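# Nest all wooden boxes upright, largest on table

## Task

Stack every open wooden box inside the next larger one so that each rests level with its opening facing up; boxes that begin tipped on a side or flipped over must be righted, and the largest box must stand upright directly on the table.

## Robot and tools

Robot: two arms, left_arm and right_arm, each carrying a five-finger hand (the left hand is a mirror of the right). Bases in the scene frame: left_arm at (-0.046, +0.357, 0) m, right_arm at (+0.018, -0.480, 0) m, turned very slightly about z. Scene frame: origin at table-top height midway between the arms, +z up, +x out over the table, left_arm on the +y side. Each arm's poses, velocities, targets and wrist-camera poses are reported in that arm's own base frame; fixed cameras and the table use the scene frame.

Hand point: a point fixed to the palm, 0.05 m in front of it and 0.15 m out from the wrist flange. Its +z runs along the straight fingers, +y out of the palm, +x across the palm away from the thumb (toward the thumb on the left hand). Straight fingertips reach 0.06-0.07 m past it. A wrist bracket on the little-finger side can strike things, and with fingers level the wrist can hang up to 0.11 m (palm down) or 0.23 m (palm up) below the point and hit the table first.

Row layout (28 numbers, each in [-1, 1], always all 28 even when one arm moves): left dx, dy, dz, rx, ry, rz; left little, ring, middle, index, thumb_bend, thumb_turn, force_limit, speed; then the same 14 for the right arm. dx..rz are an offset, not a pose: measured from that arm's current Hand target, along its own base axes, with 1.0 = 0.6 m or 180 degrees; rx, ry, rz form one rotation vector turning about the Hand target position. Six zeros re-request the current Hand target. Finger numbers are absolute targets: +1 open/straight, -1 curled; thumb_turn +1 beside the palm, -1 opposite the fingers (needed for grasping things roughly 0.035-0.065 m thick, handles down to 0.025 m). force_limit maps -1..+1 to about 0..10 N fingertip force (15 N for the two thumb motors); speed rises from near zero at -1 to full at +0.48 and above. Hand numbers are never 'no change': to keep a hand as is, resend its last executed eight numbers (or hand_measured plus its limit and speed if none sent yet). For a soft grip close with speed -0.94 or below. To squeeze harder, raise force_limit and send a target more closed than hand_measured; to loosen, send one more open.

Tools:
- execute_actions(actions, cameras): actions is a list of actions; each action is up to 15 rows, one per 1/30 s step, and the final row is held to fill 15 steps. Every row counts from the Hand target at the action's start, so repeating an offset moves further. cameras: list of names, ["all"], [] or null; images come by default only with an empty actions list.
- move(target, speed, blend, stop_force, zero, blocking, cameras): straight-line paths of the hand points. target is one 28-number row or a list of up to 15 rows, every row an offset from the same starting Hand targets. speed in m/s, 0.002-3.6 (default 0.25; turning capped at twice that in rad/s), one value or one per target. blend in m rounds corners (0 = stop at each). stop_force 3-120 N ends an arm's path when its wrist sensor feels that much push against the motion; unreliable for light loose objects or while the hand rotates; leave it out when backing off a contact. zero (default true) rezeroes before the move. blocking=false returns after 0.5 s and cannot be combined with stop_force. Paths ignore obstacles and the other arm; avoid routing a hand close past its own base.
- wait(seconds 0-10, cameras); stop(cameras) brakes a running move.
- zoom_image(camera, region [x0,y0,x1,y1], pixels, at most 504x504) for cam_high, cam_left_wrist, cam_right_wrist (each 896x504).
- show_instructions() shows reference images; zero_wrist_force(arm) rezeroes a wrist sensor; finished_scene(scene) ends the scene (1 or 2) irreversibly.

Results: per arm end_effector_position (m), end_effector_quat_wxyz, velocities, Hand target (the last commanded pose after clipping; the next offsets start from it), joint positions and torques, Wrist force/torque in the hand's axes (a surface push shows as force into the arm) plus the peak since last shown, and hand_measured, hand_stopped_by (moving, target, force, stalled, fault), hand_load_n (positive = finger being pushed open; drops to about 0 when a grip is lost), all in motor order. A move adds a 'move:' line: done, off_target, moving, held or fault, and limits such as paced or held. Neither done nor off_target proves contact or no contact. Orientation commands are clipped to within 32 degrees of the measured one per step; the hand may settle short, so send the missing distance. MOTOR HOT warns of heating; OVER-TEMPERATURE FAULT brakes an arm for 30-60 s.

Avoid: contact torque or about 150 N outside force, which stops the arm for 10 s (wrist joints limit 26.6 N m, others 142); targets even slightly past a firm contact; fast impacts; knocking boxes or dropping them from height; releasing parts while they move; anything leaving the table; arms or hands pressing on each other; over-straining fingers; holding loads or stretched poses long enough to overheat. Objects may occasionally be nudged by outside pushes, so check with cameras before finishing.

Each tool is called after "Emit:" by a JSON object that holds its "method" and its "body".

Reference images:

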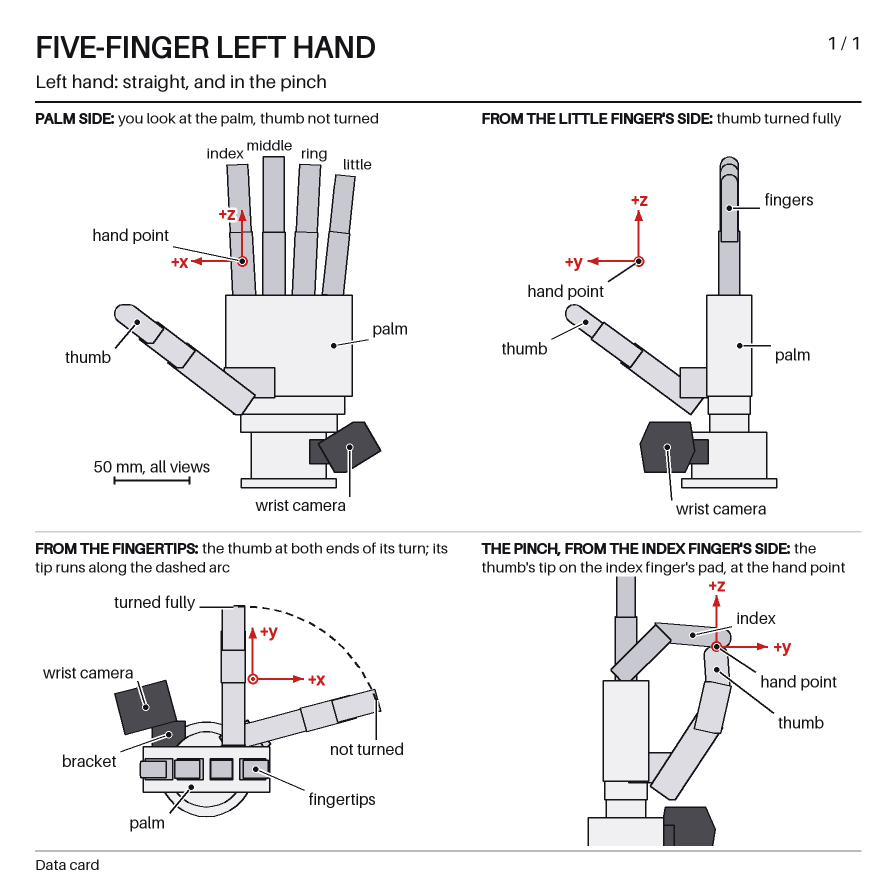

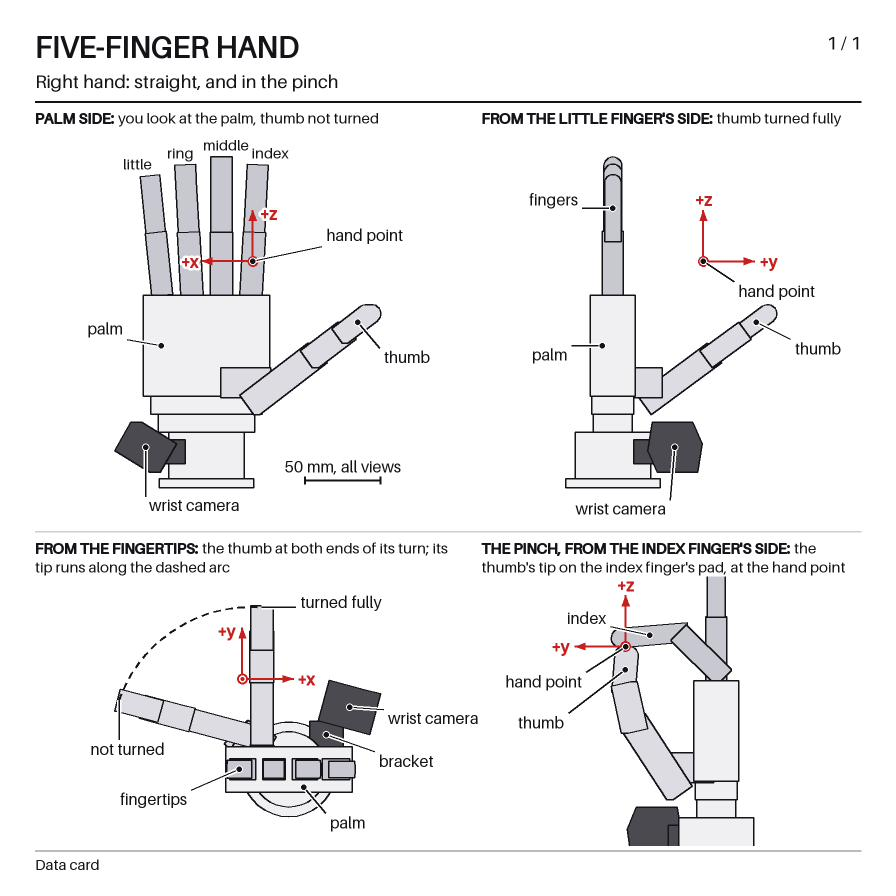

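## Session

Emit:
{"method": "execute_actions", "body": {"actions": []}}

Emit:
{"method": "zoom_image", "body": {"camera": "cam_high", "region": [240, 130, 660, 380]}}

Scene clock: 0.00 s.
left_arm: end_effector_position=(+0.3477, +0.3555, +0.1048) hand_measured=(+1.000, +1.000, +1.000, +1.000, +1.000, +1.000) hand_load_n=(+0.0, +0.0, +0.0, +0.0, +0.0, +0.0) hand_stopped_by=(target, target, target, target, target, target) hand_force_limit=0.00 hand_speed=-0.80 end_effector_quat_wxyz=(+0.103, -0.159, +0.909, -0.370) | right_arm: end_effector_position=(+0.5523, +0.3645, +0.1889) hand_measured=(+1.000, +1.000, +1.000, +1.000, +1.000, +1.000) hand_load_n=(+0.0, +0.0, +0.0, +0.0, +0.0, +0.0) hand_stopped_by=(target, target, target, target, target, target) hand_force_limit=0.00 hand_speed=-0.80 end_effector_quat_wxyz=(+0.351, -0.345, +0.756, +0.431)
Joint positions: left_arm=[4.373 -2.363 -1.293 1.466 -1.047 -0.514] | right_arm=[-0.043 -0.861 1.412 0.549 0.443 -2.169]
Joint velocities: within noise
Joint torques (N m): no reading
Wrist force (N): no reading
Wrist torque (N m): no reading
Wrist force, peak (N): no reading
Hand target: left_arm +0.3477, +0.3555, +0.1048; +0.103, -0.159, +0.909, -0.370 | right_arm +0.5523, +0.3645, +0.1889; +0.351, -0.345, +0.756, +0.431
camera_calibration:
cam_left_wrist: T_world_to_cam=[[-0.0335592, -0.713968, 0.699373, 0.184927], [-0.97444, 0.178899, 0.135874, 0.261513], [-0.222127, -0.676938, -0.701723, 0.502704], [0, 0, 0, 1]] pos_world=[0.372699, 0.425547, 0.187893]
cam_right_wrist: T_world_to_cam=[[-0.915167, 0.371012, 0.15754, 0.346402], [0.0889746, -0.19526, 0.976707, -0.1636], [0.393131, 0.907868, 0.145685, -0.462459], [0, 0, 0, 1]] pos_world=[0.513379, 0.259388, 0.172591]

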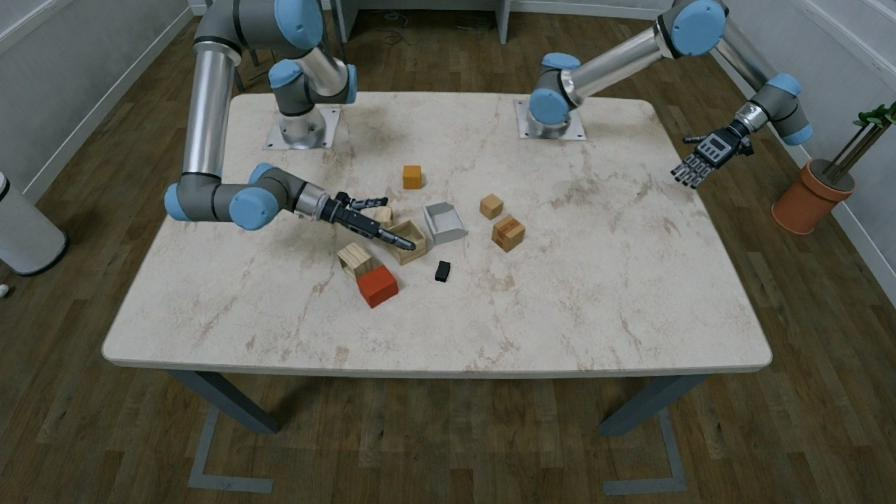

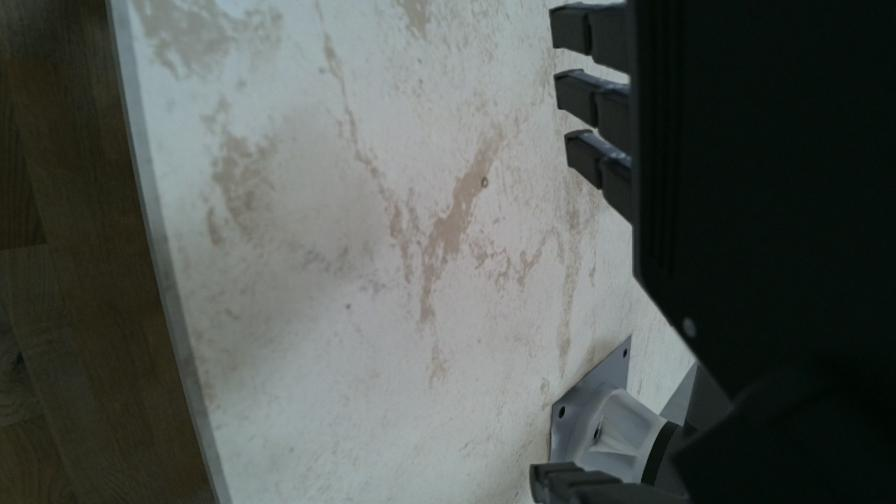

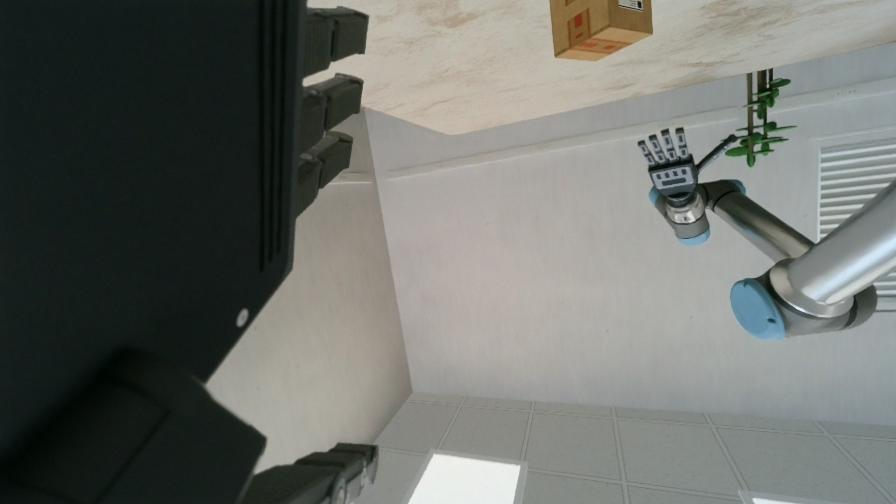

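Scaled by 1.200 from the camera's 896x504 image, which has a finer 1280x720 frame.

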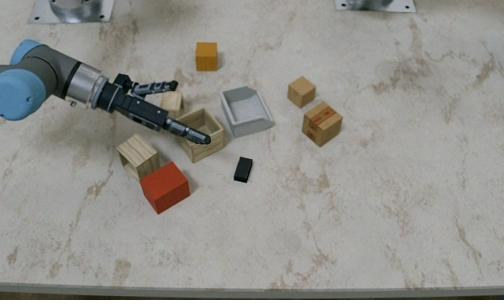

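Emit:
{"method": "zoom_image", "body": {"camera": "cam_high", "region": [320, 190, 480, 320]}}

Emit:
{"method": "move", "body": {"target": [0,0,0,0,0,0,1,1,1,1,1,1,0,-0.8,-0.1,-0.25,0.3,0,0,0,1,1,1,1,1,1,0,-0.8], "speed": 0.3, "cameras": ["cam_high"]}}

Emit:
{"method": "zoom_image", "body": {"camera": "cam_high", "region": [320, 180, 550, 320]}}

Emit:
{"method": "zoom_image", "body": {"camera": "cam_high", "region": [330, 190, 450, 290]}}

Scaled by 3.150 from the camera's 896x504 image, which has a finer 1280x720 frame.

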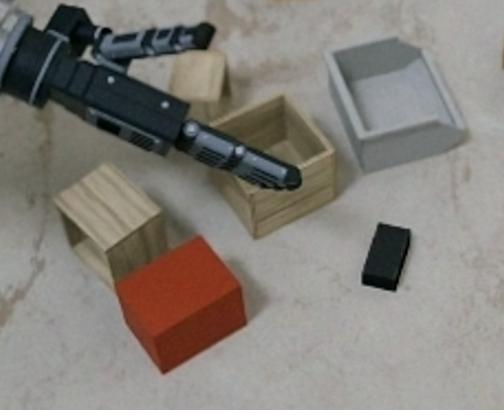

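Scene clock: 4.87 s.
left_arm: end_effector_position=(+0.3477, +0.3555, +0.1048) hand_measured=(+1.000, +1.000, +1.000, +1.000, +1.000, +1.000) hand_load_n=(+0.0, +0.0, +0.0, +0.0, +0.0, +0.0) hand_stopped_by=(target, target, target, target, target, target) hand_force_limit=0.00 hand_speed=-0.80 end_effector_quat_wxyz=(+0.103, -0.159, +0.909, -0.370) | right_arm: end_effector_position=(+0.4923, +0.2145, +0.3688) hand_measured=(+1.000, +1.000, +1.000, +1.000, +1.000, +1.000) hand_load_n=(+0.0, +0.0, +0.0, -0.5, +0.0, +0.0) hand_stopped_by=(target, target, target, target, target, target) hand_force_limit=0.00 hand_speed=-0.80 end_effector_quat_wxyz=(+0.351, -0.345, +0.756, +0.431) end_effector_velocity=(+0.000, +0.000, +0.001) end_effector_angular_velocity=(+0.000, -0.001, +0.002)
Joint positions: left_arm=[4.373 -2.363 -1.293 1.466 -1.047 -0.514] | right_arm=[-0.372 -1.117 1.529 1.433 0.408 -2.98]
Joint velocities: left_arm=[within noise] | right_arm=[0 0 -0.001 0.004 0 -0.005]
Joint torques (N m): left_arm=[-0.81 46.98 14.1 -2.55 0.56 0] | right_arm=[-9.46 -49.79 -27.96 4.94 -3.76 -2.25]
Wrist force (N): left_arm=[0.1 0.0 0.3] | right_arm=[0.2 -0.1 0.3]
Wrist torque (N m): left_arm=[-0.03 -0.01 0.01] | right_arm=[-0.05 0.00 -0.02]
Wrist force, peak (N): left_arm=[0.5 0.2 0.4] | right_arm=[0.9 -0.8 1.9]
Hand target: left_arm +0.3477, +0.3555, +0.1048; +0.103, -0.159, +0.909, -0.370 | right_arm +0.4923, +0.2145, +0.3689; +0.351, -0.345, +0.756, +0.431
Off the commanded pose: left_arm 0.000 m, 0 deg | right_arm 0.000 m, 0 deg.
move: done
Images, in order (width x height): cam_high 896x504.

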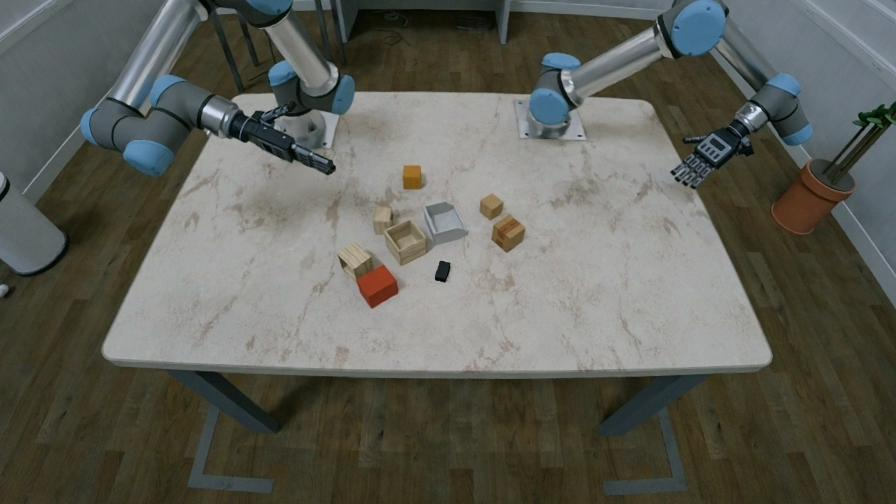

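Scaled by 2.191 from the camera's 896x504 image, which has a finer 1280x720 frame.

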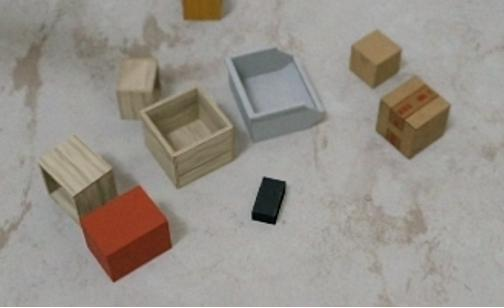

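Scaled by 4.200 from the camera's 896x504 image, which has a finer 1280x720 frame.

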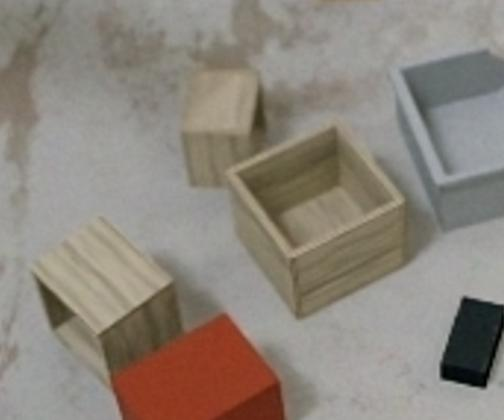

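Emit:
{"method": "move", "body": {"target": [0,0,0,0,0,0,1,1,1,1,1,1,0,-0.8,0.0967,-0.1075,-0.198,-0.3182,-0.4295,0.2081,-1,-1,0.28,0.28,1,-1,0,0.2], "speed": 0.45, "cameras": ["cam_high","cam_right_wrist"]}}

Emit:
{"method": "zoom_image", "body": {"camera": "cam_right_wrist", "region": [420, 20, 860, 300]}}

Scene clock: 15.33 s.
left_arm: end_effector_position=(+0.3477, +0.3555, +0.1048) hand_measured=(+1.000, +1.000, +1.000, +1.000, +1.000, +1.000) hand_load_n=(+0.0, +0.0, +0.0, +0.0, +0.0, +0.0) hand_stopped_by=(target, target, target, target, target, target) hand_force_limit=0.00 hand_speed=-0.80 end_effector_quat_wxyz=(+0.103, -0.159, +0.909, -0.370) | right_arm: end_effector_position=(+0.5502, +0.1501, +0.2501) hand_measured=(-1.000, -1.000, +0.280, +0.280, +1.000, -1.000) hand_load_n=(+0.0, +0.0, +0.0, +0.0, +0.0, +0.5) hand_stopped_by=(target, target, target, target, target, target) hand_force_limit=0.00 hand_speed=0.20 end_effector_quat_wxyz=(-0.389, +0.835, -0.353, +0.164)
Joint positions: left_arm=[4.373 -2.363 -1.293 1.466 -1.047 -0.514] | right_arm=[-0.246 -1.237 1.376 0.874 0.86 -3.948]
Joint torques (N m): left_arm=[0.38 46.36 14.9 -2.52 0.55 0.29] | right_arm=[-10.78 -27.58 -28.26 0.52 -3.14 -1.67]
Wrist force (N): left_arm=[0.2 0.1 0.2] | right_arm=[-0.7 -0.4 0.6]
Wrist torque (N m): left_arm=[0.00 -0.03 0.01] | right_arm=[-0.15 0.07 -0.19]
Wrist force, peak (N): left_arm=[0.5 0.2 0.3] | right_arm=[-0.6 -0.9 1.0]
Hand target: left_arm +0.3477, +0.3555, +0.1048; +0.103, -0.159, +0.909, -0.370 | right_arm +0.5503, +0.1500, +0.2501; -0.389, +0.835, -0.352, +0.164
Off the commanded pose: left_arm 0.000 m, 0 deg | right_arm 0.000 m, 0 deg.
move: done
camera_calibration:
cam_right_wrist: T_world_to_cam=[[-0.232115, -0.587178, -0.775464, 0.415711], [-0.970882, 0.188429, 0.147931, 0.467782], [0.059258, 0.787221, -0.613818, 0.115885], [0, 0, 0, 1]] pos_world=[0.543787, 0.0647258, 0.324301]
Images, in order (width x height): cam_high 896x504, cam_right_wrist 896x504.

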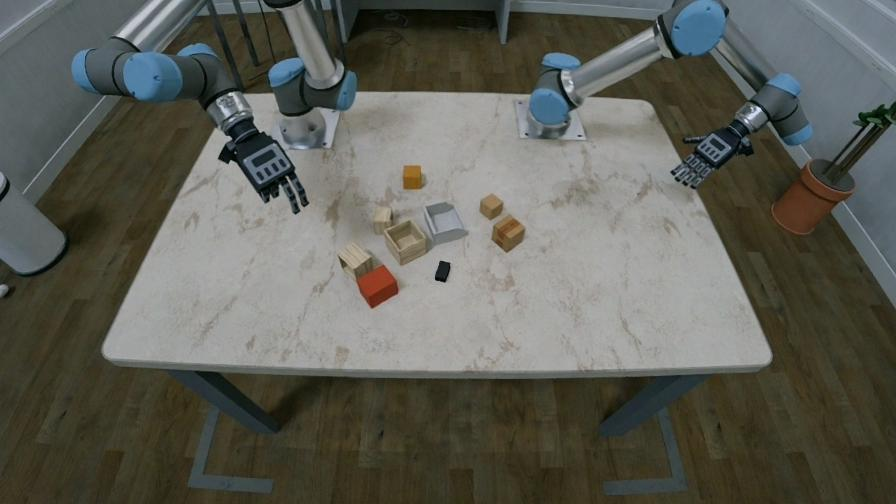

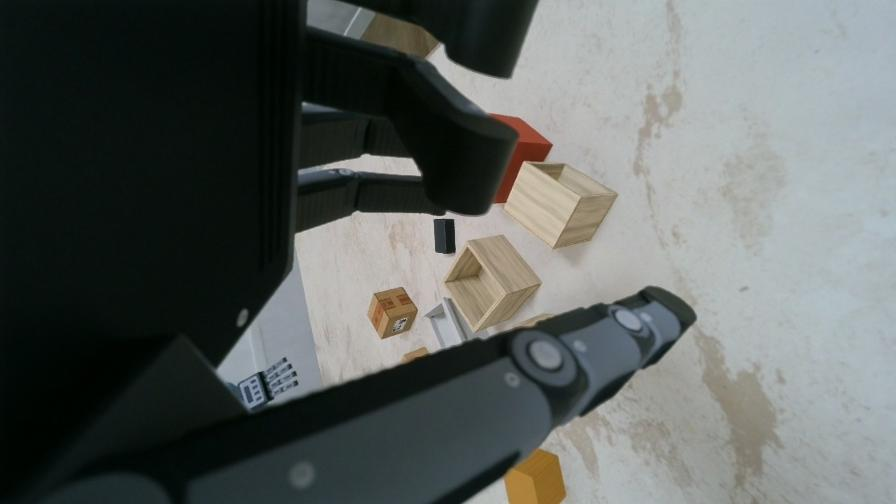

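Scaled by 1.145 from the camera's 896x504 image, which has a finer 1280x720 frame.

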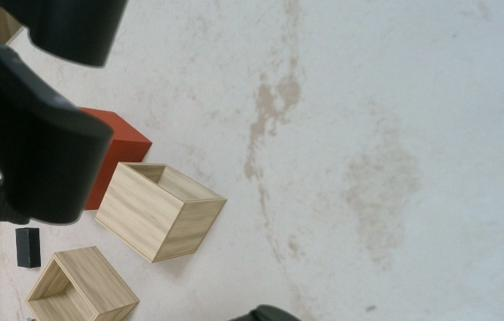

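Emit:
{"method": "zoom_image", "body": {"camera": "cam_right_wrist", "region": [480, 100, 660, 260]}}

Emit:
{"method": "zoom_image", "body": {"camera": "cam_right_wrist", "region": [430, 220, 570, 340]}}

Emit:
{"method": "zoom_image", "body": {"camera": "cam_high", "region": [365, 190, 435, 270]}}

Scaled by 2.800 from the camera's 896x504 image, which has a finer 1280x720 frame.

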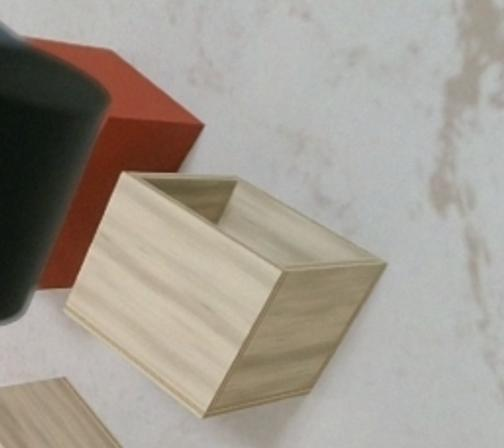

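Scaled by 3.600 from the camera's 896x504 image, which has a finer 1280x720 frame.

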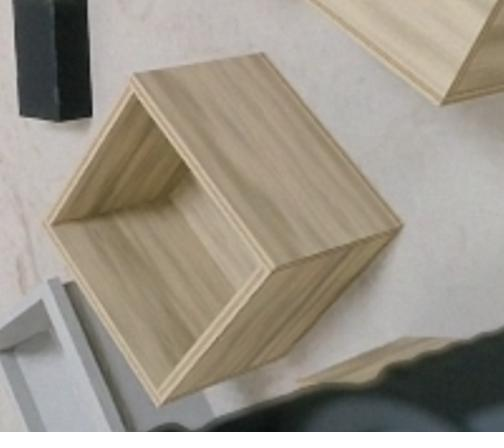

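Scaled by 6.300 from the camera's 896x504 image, which has a finer 1280x720 frame.

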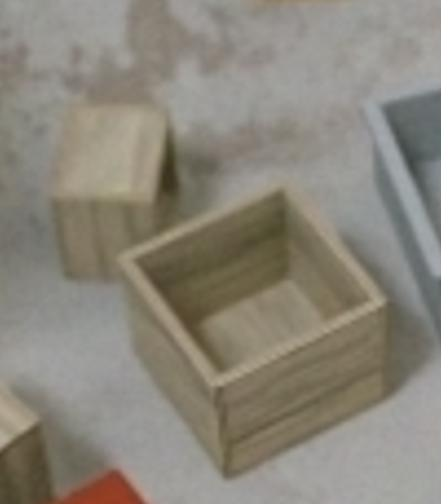

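Emit:
{"method": "move", "body": {"target": [0,0,0,0,0,0,1,1,1,1,1,1,0,-0.8,0.0513,0.1938,-0.1833,0,0,-0.0061,-1,-1,0.24,0.24,1,-1,0,0.2], "speed": 0.25, "cameras": ["cam_right_wrist"]}}

Emit:
{"method": "zoom_image", "body": {"camera": "cam_right_wrist", "region": [420, 60, 780, 340]}}

Scene clock: 21.77 s.
left_arm: end_effector_position=(+0.3477, +0.3555, +0.1048) hand_measured=(+1.000, +1.000, +1.000, +1.000, +1.000, +1.000) hand_load_n=(+0.0, +0.0, +0.0, +0.0, +0.0, +0.0) hand_stopped_by=(target, target, target, target, target, target) hand_force_limit=0.00 hand_speed=-0.80 end_effector_quat_wxyz=(+0.103, -0.159, +0.909, -0.370) | right_arm: end_effector_position=(+0.5811, +0.2662, +0.1403) hand_measured=(-1.000, -1.000, +0.240, +0.240, +1.000, -1.000) hand_load_n=(+0.0, +0.0, +0.0, +0.0, +0.0, +0.0) hand_stopped_by=(target, target, target, target, target, target) hand_force_limit=0.00 hand_speed=0.20 end_effector_quat_wxyz=(-0.388, +0.832, -0.360, +0.168)
Joint positions: left_arm=[4.373 -2.363 -1.293 1.466 -1.047 -0.514] | right_arm=[0.012 -1.092 1.421 0.521 1.027 -3.673]
Joint torques (N m): left_arm=[-0.98 46.38 14.23 -2.65 0.64 0.3] | right_arm=[7.16 -36.62 -7.27 -0.92 -1.49 0.53]
Wrist force (N): left_arm=[0.0 0.0 0.4] | right_arm=[-0.6 -0.7 0.6]
Wrist torque (N m): left_arm=[-0.03 0.00 0.01] | right_arm=[-0.12 0.06 0.05]
Wrist force, peak (N): left_arm=[0.4 0.5 0.0] | right_arm=[-1.1 -0.6 2.4]
Hand target: left_arm +0.3477, +0.3555, +0.1048; +0.103, -0.159, +0.909, -0.370 | right_arm +0.5811, +0.2663, +0.1401; -0.388, +0.832, -0.360, +0.168
Off the commanded pose: left_arm 0.000 m, 0 deg | right_arm 0.000 m, 0 deg.
move: done
camera_calibration:
cam_right_wrist: T_world_to_cam=[[-0.242797, -0.582866, -0.775446, 0.410966], [-0.967218, 0.206784, 0.147412, 0.485162], [0.0744281, 0.785817, -0.613965, -0.0531979], [0, 0, 0, 1]] pos_world=[0.572997, 0.181018, 0.214501]
Images, in order (width x height): cam_right_wrist 896x504.

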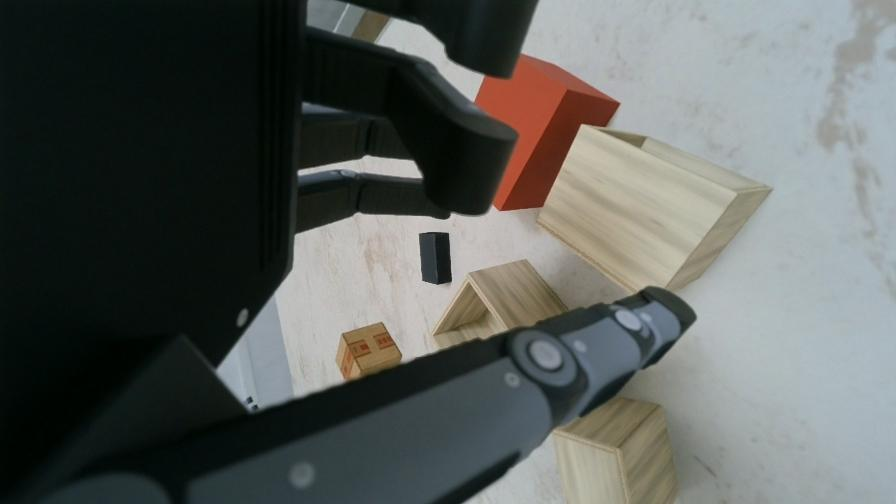

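Scaled by 1.400 from the camera's 896x504 image, which has a finer 1280x720 frame.

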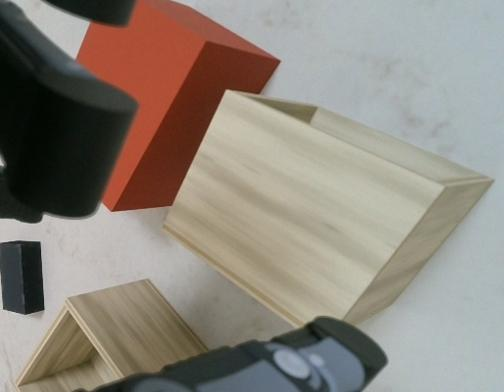

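Emit:
{"method": "move", "body": {"target": [0,0,0,0,0,0,1,1,1,1,1,1,0,-0.8,0,0.0025,-0.1485,0,0,0,-1,-1,0.24,0.24,1,-1,0,0.2], "speed": 0.12, "cameras": ["cam_right_wrist","cam_high"]}}

Emit:
{"method": "zoom_image", "body": {"camera": "cam_right_wrist", "region": [400, 60, 760, 340]}}

Emit:
{"method": "zoom_image", "body": {"camera": "cam_high", "region": [310, 210, 430, 320]}}

Scene clock: 26.23 s.
left_arm: end_effector_position=(+0.3477, +0.3555, +0.1048) hand_measured=(+1.000, +1.000, +1.000, +1.000, +1.000, +1.000) hand_load_n=(+0.0, +0.0, +0.0, +0.0, +0.0, +0.0) hand_stopped_by=(target, target, target, target, target, target) hand_force_limit=0.00 hand_speed=-0.80 end_effector_quat_wxyz=(+0.103, -0.159, +0.909, -0.370) | right_arm: end_effector_position=(+0.5810, +0.2678, +0.0510) hand_measured=(-1.000, -1.000, +0.240, +0.240, +1.000, -1.000) hand_load_n=(+0.5, +0.0, +0.0, +0.0, +0.0, +0.0) hand_stopped_by=(target, target, target, target, target, target) hand_force_limit=0.00 hand_speed=0.20 end_effector_quat_wxyz=(-0.388, +0.832, -0.360, +0.168)
Joint positions: left_arm=[4.373 -2.363 -1.293 1.466 -1.047 -0.514] | right_arm=[0.015 -1.004 1.53 0.322 1.029 -3.671]
Joint torques (N m): left_arm=[-1.01 44.93 13.74 -2.87 0.55 0.49] | right_arm=[5.34 -48.19 -29 0.48 1.11 1.56]
Wrist force (N): left_arm=[0.1 0.2 0.0] | right_arm=[-0.1 -0.6 0.8]
Wrist torque (N m): left_arm=[0.03 -0.01 0.01] | right_arm=[-0.15 -0.03 -0.10]
Wrist force, peak (N): left_arm=[0.4 0.4 0.2] | right_arm=[-0.5 -1.7 0.0]
Hand target: left_arm +0.3477, +0.3555, +0.1048; +0.103, -0.159, +0.909, -0.370 | right_arm +0.5811, +0.2678, +0.0510; -0.388, +0.832, -0.360, +0.168
Off the commanded pose: left_arm 0.000 m, 0 deg | right_arm 0.000 m, 0 deg.
move: done
camera_calibration:
cam_right_wrist: T_world_to_cam=[[-0.243175, -0.582826, -0.775358, 0.342747], [-0.967138, 0.20686, 0.147829, 0.4978], [0.0742319, 0.785826, -0.613976, -0.109224], [0, 0, 0, 1]] pos_world=[0.572897, 0.182618, 0.125101]
Images, in order (width x height): cam_high 896x504, cam_right_wrist 896x504.

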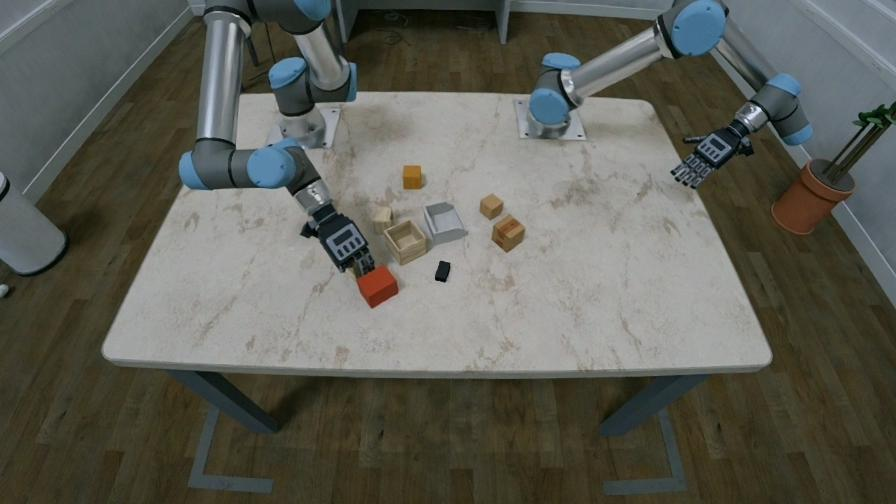

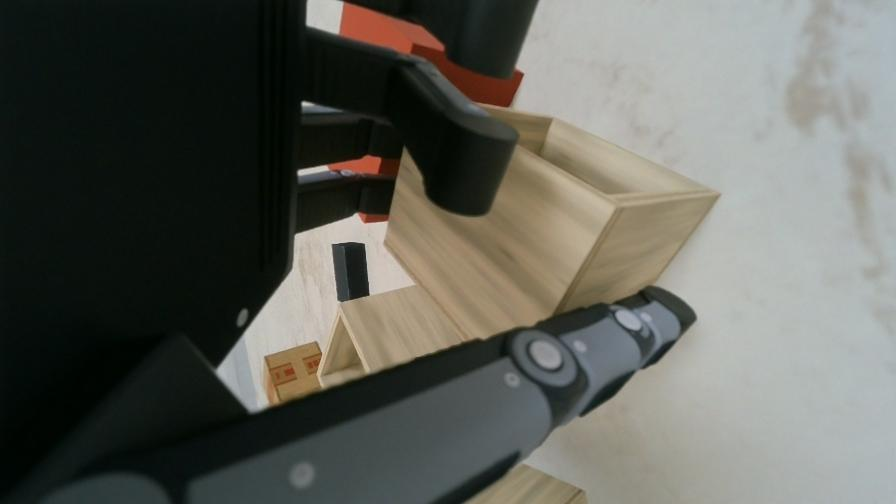

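Scaled by 1.400 from the camera's 896x504 image, which has a finer 1280x720 frame.

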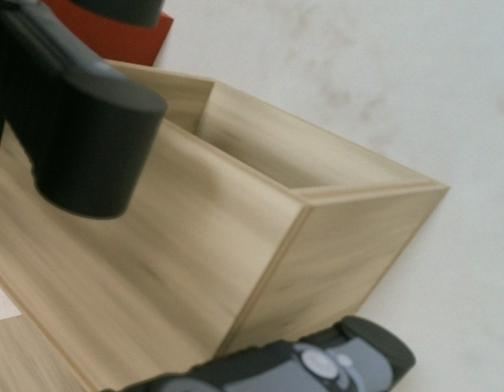

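Scaled by 4.200 from the camera's 896x504 image, which has a finer 1280x720 frame.

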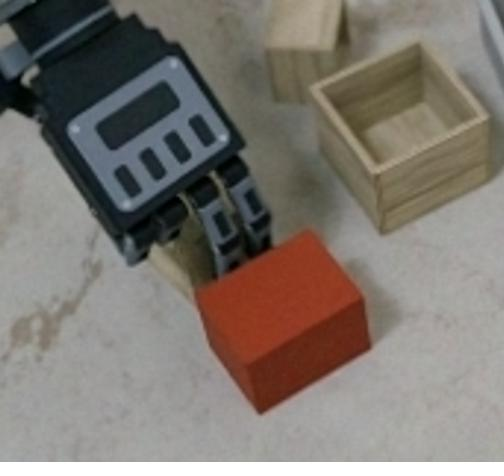

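Emit:
{"method": "move", "body": {"target": [0,0,0,0,0,0,1,1,1,1,1,1,0,-0.8,0,0,0,0,0,0,-1,-1,-0.4,-0.4,1,-1,-0.2,-0.9], "cameras": ["cam_right_wrist"]}}

Scene clock: 27.30 s.
left_arm: end_effector_position=(+0.3477, +0.3555, +0.1048) hand_measured=(+1.000, +1.000, +1.000, +1.000, +1.000, +1.000) hand_load_n=(+0.0, +0.0, +0.0, +0.0, +0.0, -0.5) hand_stopped_by=(target, target, target, target, target, target) hand_force_limit=0.00 hand_speed=-0.80 end_effector_quat_wxyz=(+0.103, -0.159, +0.909, -0.370) | right_arm: end_effector_position=(+0.5811, +0.2678, +0.0510) hand_measured=(-1.000, -1.000, +0.140, +0.122, +1.000, -1.000) hand_load_n=(+0.0, +0.0, +4.5, +6.5, +1.0, -1.5) hand_stopped_by=(target, target, force, force, target, target) hand_force_limit=-0.20 hand_speed=-0.90 end_effector_quat_wxyz=(-0.388, +0.832, -0.360, +0.168)
Joint positions: left_arm=[4.373 -2.363 -1.293 1.466 -1.047 -0.514] | right_arm=[0.015 -1.004 1.53 0.322 1.029 -3.671]
Joint torques (N m): left_arm=[-0.7 46.16 13.97 -2.78 0.64 0.34] | right_arm=[-3.93 -51.4 -28.27 -1.1 -0.69 -1.59]
Wrist force (N): left_arm=[0.2 -0.1 -0.1] | right_arm=[-0.5 -0.4 0.9]
Wrist torque (N m): left_arm=[-0.01 -0.04 0.02] | right_arm=[-0.17 0.03 -0.13]
Wrist force, peak (N): left_arm=[0.4 -0.1 0.2] | right_arm=[-0.2 -0.8 0.8]
Hand target: left_arm +0.3477, +0.3555, +0.1048; +0.103, -0.159, +0.909, -0.370 | right_arm +0.5811, +0.2678, +0.0510; -0.388, +0.832, -0.360, +0.168
Off the commanded pose: left_arm 0.000 m, 0 deg | right_arm 0.000 m, 0 deg.
move: done
camera_calibration:
cam_right_wrist: T_world_to_cam=[[-0.242941, -0.582774, -0.77547, 0.34272], [-0.967181, 0.206863, 0.147541, 0.497943], [0.0744334, 0.785864, -0.613904, -0.109302], [0, 0, 0, 1]] pos_world=[0.572997, 0.182618, 0.125201]
Images, in order (width x height): cam_right_wrist 896x504.

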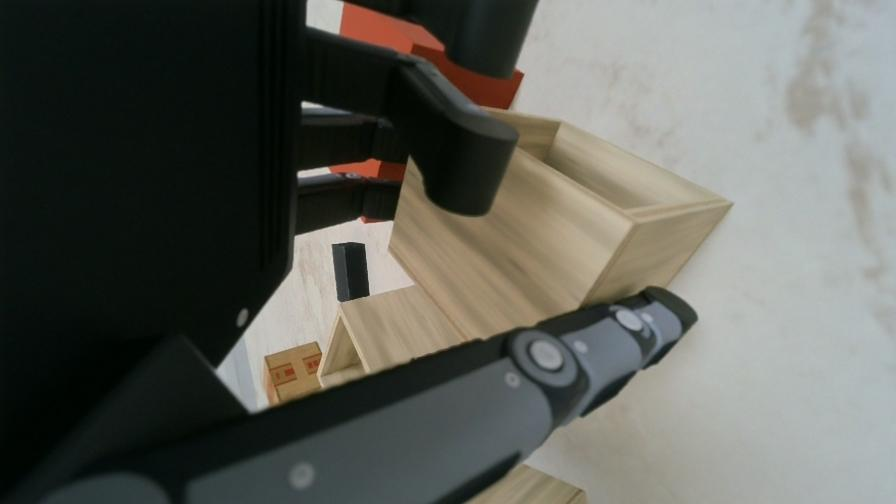

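Emit:
{"method": "move", "body": {"target": [[0,0,0,0,0,0,1,1,1,1,1,1,0,-0.8,0,0,0.13,0,0,0,-1,-1,-0.4,-0.4,1,-1,-0.2,-0.9],[0,0,0,0,0,0,1,1,1,1,1,1,0,-0.8,0,-0.25,0.2,-0.324,-0.3042,0,-1,-1,-0.4,-0.4,1,-1,-0.2,-0.9],[0,0,0,0,0,0,1,1,1,1,1,1,0,-0.8,0,-0.25,0,-0.324,-0.3042,0,-1,-1,-0.4,-0.4,1,-1,-0.2,-0.9]], "blend": [0.02, 0.02, 0], "speed": [0.15, 0.45, 0.2], "cameras": ["cam_right_wrist","cam_high"]}}

Emit:
{"method": "zoom_image", "body": {"camera": "cam_high", "region": [220, 160, 440, 320]}}

Scene clock: 32.93 s.
left_arm: end_effector_position=(+0.3477, +0.3555, +0.1048) hand_measured=(+1.000, +1.000, +1.000, +1.000, +1.000, +1.000) hand_load_n=(+0.0, +0.0, +0.0, +0.0, +0.0, -0.5) hand_stopped_by=(target, target, target, target, target, target) hand_force_limit=0.00 hand_speed=-0.80 end_effector_quat_wxyz=(+0.103, -0.159, +0.909, -0.370) | right_arm: end_effector_position=(+0.5810, +0.1178, +0.0510) hand_measured=(-1.000, -1.000, +0.140, +0.122, +1.000, -1.000) hand_load_n=(+0.0, +0.0, +4.0, +7.0, +1.0, -0.5) hand_stopped_by=(target, target, force, force, target, target) hand_force_limit=-0.20 hand_speed=-0.90 end_effector_quat_wxyz=(-0.066, +0.745, -0.027, +0.663)
Joint positions: left_arm=[4.373 -2.363 -1.293 1.466 -1.047 -0.514] | right_arm=[0.072 -1.186 2.235 -0.938 1.58 -4.576]
Joint torques (N m): left_arm=[-0.92 45.8 13.68 -2.67 0.49 0.63] | right_arm=[7.96 -19.58 -24.86 -3.8 1.96 -1.8]
Wrist force (N): left_arm=[0.2 0.0 0.1] | right_arm=[-1.2 -0.4 0.2]
Wrist torque (N m): left_arm=[-0.01 -0.03 0.01] | right_arm=[-0.16 0.16 0.03]
Wrist force, peak (N): left_arm=[0.4 0.3 0.0] | right_arm=[-3.3 -0.3 0.2]
Hand target: left_arm +0.3477, +0.3555, +0.1048; +0.103, -0.159, +0.909, -0.370 | right_arm +0.5811, +0.1178, +0.0510; -0.066, +0.745, -0.027, +0.663
Off the commanded pose: left_arm 0.000 m, 0 deg | right_arm 0.000 m, 0 deg.
move: done
camera_calibration:
cam_right_wrist: T_world_to_cam=[[0.133498, -0.98376, 0.119978, 0.0380653], [-0.607057, -0.176863, -0.774726, 0.411938], [0.783365, 0.030591, -0.620809, -0.313998], [0, 0, 0, 1]] pos_world=[0.490963, 0.119909, 0.11964]
Images, in order (width x height): cam_high 896x504, cam_right_wrist 896x504.

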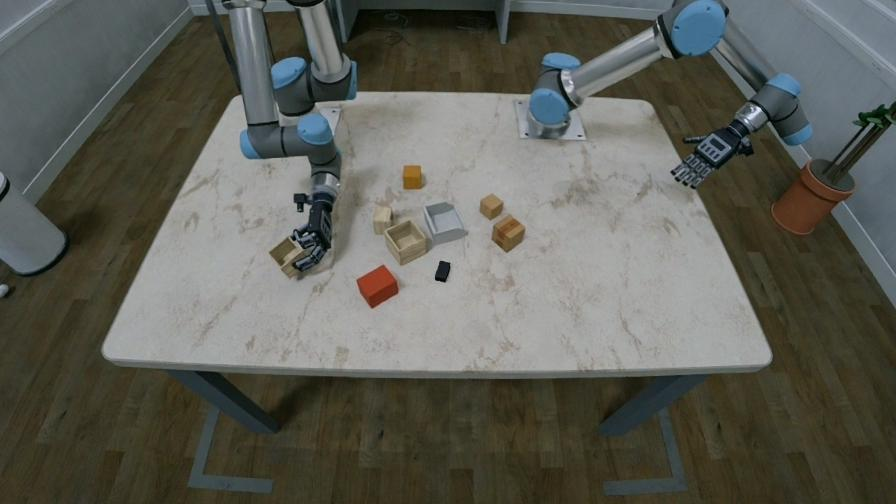

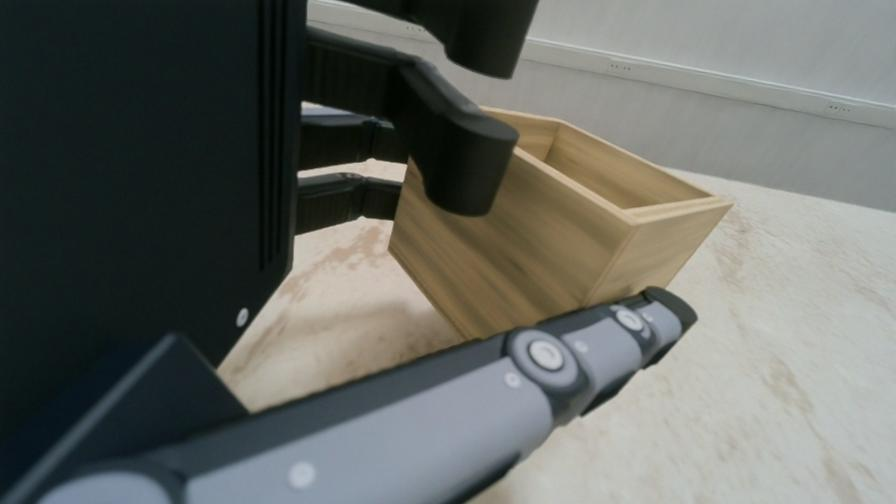

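Scaled by 2.291 from the camera's 896x504 image, which has a finer 1280x720 frame.

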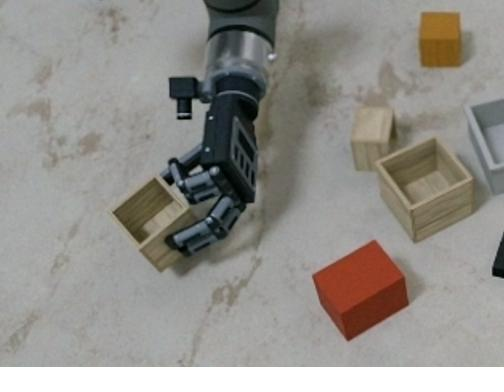

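Emit:
{"method": "move", "body": {"target": [0,0,0,0,0,0,1,1,1,1,1,1,0,-0.8,0,0,-0.0567,0,0,0,-1,-1,-0.4,-0.4,1,-1,-0.2,-0.9], "speed": 0.025, "stop_force": 4, "cameras": ["cam_right_wrist","cam_high"]}}

Emit:
{"method": "zoom_image", "body": {"camera": "cam_high", "region": [250, 180, 370, 300]}}

Scene clock: 35.87 s.
left_arm: end_effector_position=(+0.3477, +0.3555, +0.1048) hand_measured=(+1.000, +1.000, +1.000, +1.000, +1.000, +1.000) hand_load_n=(+0.0, +0.0, +0.0, +0.0, +0.0, +0.0) hand_stopped_by=(target, target, target, target, target, target) hand_force_limit=0.00 hand_speed=-0.80 end_effector_quat_wxyz=(+0.103, -0.159, +0.909, -0.370) | right_arm: end_effector_position=(+0.5810, +0.1178, +0.0170) hand_measured=(-1.000, -1.000, +0.140, +0.120, +1.000, -1.000) hand_load_n=(+0.0, +0.0, +0.0, +0.0, +0.0, +0.5) hand_stopped_by=(target, target, force, force, target, target) hand_force_limit=-0.20 hand_speed=-0.90 end_effector_quat_wxyz=(-0.066, +0.745, -0.027, +0.663)
Joint positions: left_arm=[4.373 -2.363 -1.293 1.466 -1.047 -0.514] | right_arm=[0.072 -1.094 2.244 -1.039 1.58 -4.576]
Joint torques (N m): left_arm=[-0.51 46.98 13.43 -3.04 0.47 0.68] | right_arm=[-2.38 -42.13 -10.28 0.75 -0.64 1.45]
Wrist force (N): left_arm=[0.1 0.1 0.0] | right_arm=[-0.9 -0.7 0.5]
Wrist torque (N m): left_arm=[0.01 -0.02 0.01] | right_arm=[-0.22 0.17 0.01]
Wrist force, peak (N): left_arm=[0.4 0.4 0.2] | right_arm=[-1.6 -0.7 0.5]
Hand target: left_arm +0.3477, +0.3555, +0.1048; +0.103, -0.159, +0.909, -0.370 | right_arm +0.5811, +0.1178, +0.0170; -0.066, +0.745, -0.027, +0.663
Off the commanded pose: left_arm 0.000 m, 0 deg | right_arm 0.000 m, 0 deg.
move: done
camera_calibration:
cam_right_wrist: T_world_to_cam=[[0.133479, -0.98376, 0.119995, 0.0421644], [-0.606949, -0.17686, -0.774812, 0.385474], [0.783452, 0.0305906, -0.620699, -0.335219], [0, 0, 0, 1]] pos_world=[0.490963, 0.119909, 0.0855397]
Images, in order (width x height): cam_high 896x504, cam_right_wrist 896x504.

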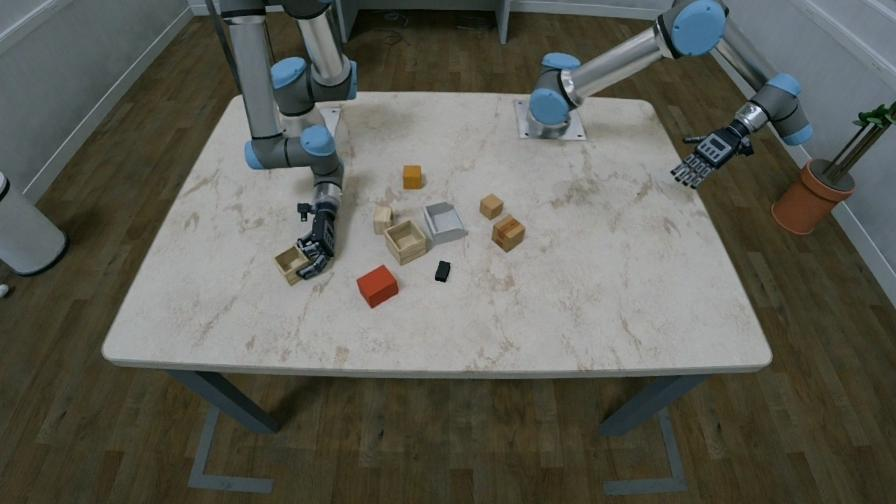

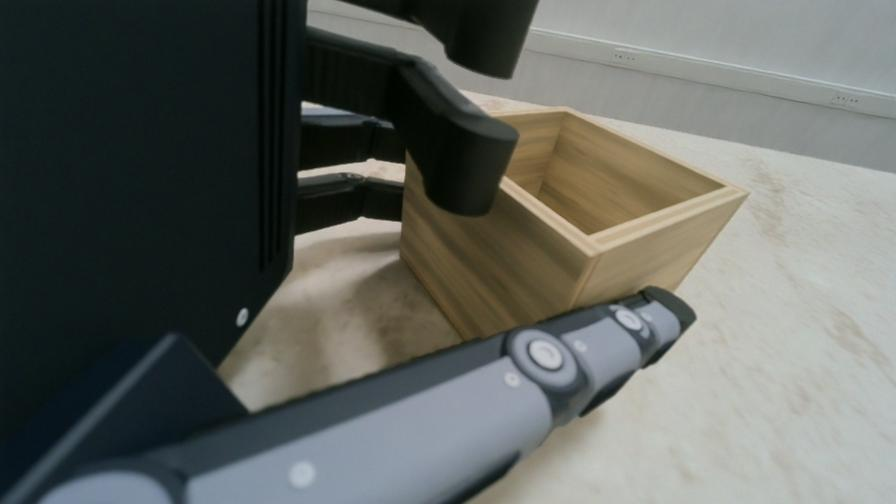

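Scaled by 4.200 from the camera's 896x504 image, which has a finer 1280x720 frame.

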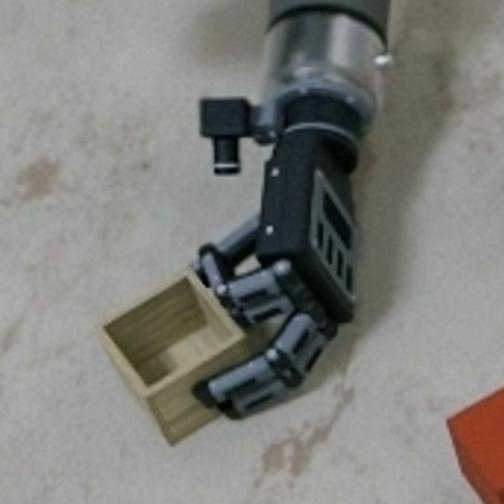

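Emit:
{"method": "move", "body": {"target": [[0,0,0.1667,0,0,0,-1,-1,0.12,0.12,1,-1,0,0.2,0,0,0.2,0,0,0,-1,-1,0.24,0.24,1,-1,-0.2,-0.5],[0.133,-0.75,0.192,-0.018,-0.0053,0.19,-1,-1,0.12,0.12,1,-1,0,0.2,0.0105,-0.01,0.2217,0.324,0.3042,0,-1,-1,0.24,0.24,1,-1,-0.2,-0.5]], "blend": [0.03, 0], "speed": [0.2, 0.45], "cameras": ["all"]}}

Emit:
{"method": "zoom_image", "body": {"camera": "cam_right_wrist", "region": [420, 60, 780, 340]}}

Scene clock: 45.50 s.
left_arm: end_effector_position=(+0.4275, -0.0945, +0.2201) hand_measured=(-1.000, -1.000, +0.120, +0.120, +1.000, -1.000) hand_load_n=(+0.0, +0.0, +0.0, +0.0, +0.0, +0.0) hand_stopped_by=(target, target, target, target, target, target) hand_force_limit=0.00 hand_speed=0.20 end_effector_quat_wxyz=(+0.210, -0.419, +0.811, -0.350) | right_arm: end_effector_position=(+0.5874, +0.1117, +0.1500) hand_measured=(-1.000, -1.000, +0.240, +0.240, +1.000, -1.000) hand_load_n=(+0.0, +0.0, +0.0, +0.0, +0.0, +0.0) hand_stopped_by=(target, target, target, target, target, target) hand_force_limit=-0.20 hand_speed=-0.50 end_effector_quat_wxyz=(-0.388, +0.832, -0.360, +0.168)
Joint positions: left_arm=[3.589 -1.561 -1.846 2.379 -0.892 -2.274] | right_arm=[-0.302 -1.093 1.437 0.695 0.841 -3.99]
Joint torques (N m): left_arm=[-7.49 6.47 8.21 -0.02 -1.69 -1.04] | right_arm=[6.85 -35.74 -13.97 3.85 -2.41 2.5]
Wrist force (N): left_arm=[0.0 0.1 0.2] | right_arm=[-0.5 -0.8 0.7]
Wrist torque (N m): left_arm=[0.05 0.02 -0.09] | right_arm=[-0.17 0.05 -0.01]
Wrist force, peak (N): left_arm=[-0.2 0.9 -1.6] | right_arm=[-2.7 -0.3 0.4]
Hand target: left_arm +0.4275, -0.0945, +0.2200; +0.210, -0.419, +0.811, -0.350 | right_arm +0.5874, +0.1118, +0.1500; -0.388, +0.832, -0.360, +0.168
Off the commanded pose: left_arm 0.000 m, 0 deg | right_arm 0.000 m, 0 deg.
move: done
camera_calibration:
cam_left_wrist: T_world_to_cam=[[0.350422, -0.574311, 0.739845, -0.374165], [-0.910687, -0.393432, 0.125935, 0.324945], [0.218753, -0.717898, -0.660885, 0.0953686], [0, 0, 0, 1]] pos_world=[0.406177, -0.0185788, 0.29893]
cam_right_wrist: T_world_to_cam=[[-0.242792, -0.583046, -0.775313, 0.329936], [-0.967203, 0.206978, 0.147233, 0.5218], [0.0746293, 0.785632, -0.614177, 0.0736334], [0, 0, 0, 1]] pos_world=[0.579298, 0.0265178, 0.224201]

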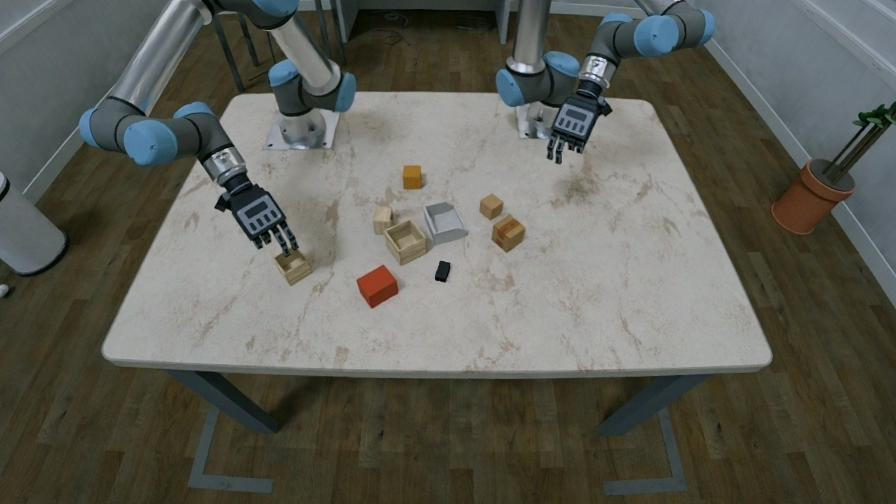

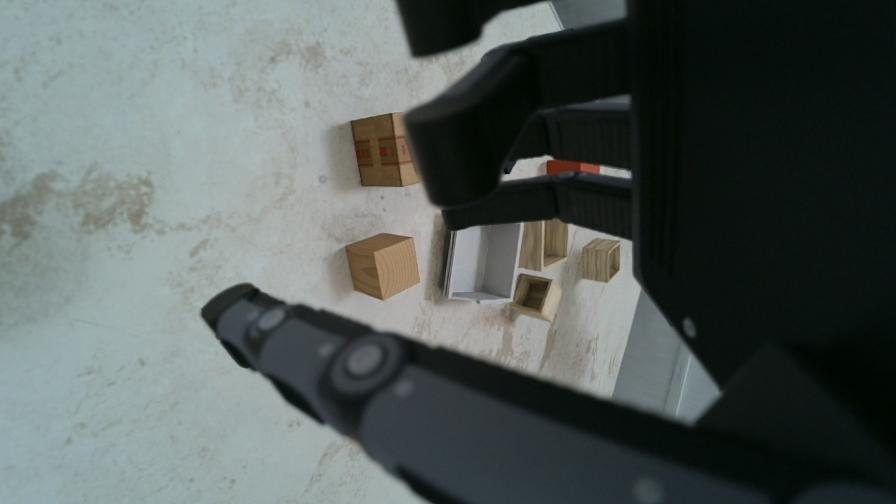

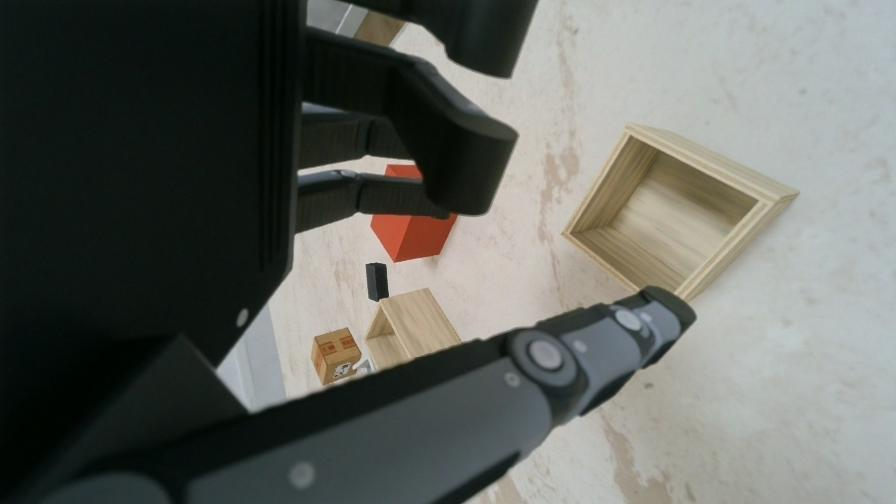

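Scaled by 1.400 from the camera's 896x504 image, which has a finer 1280x720 frame.

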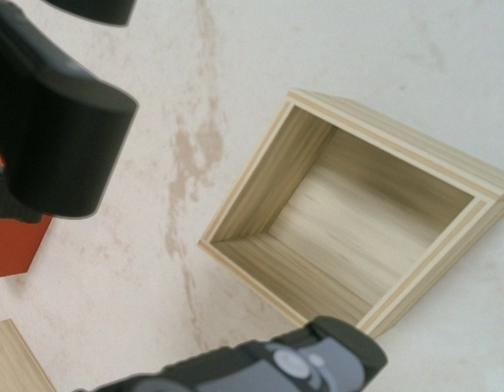

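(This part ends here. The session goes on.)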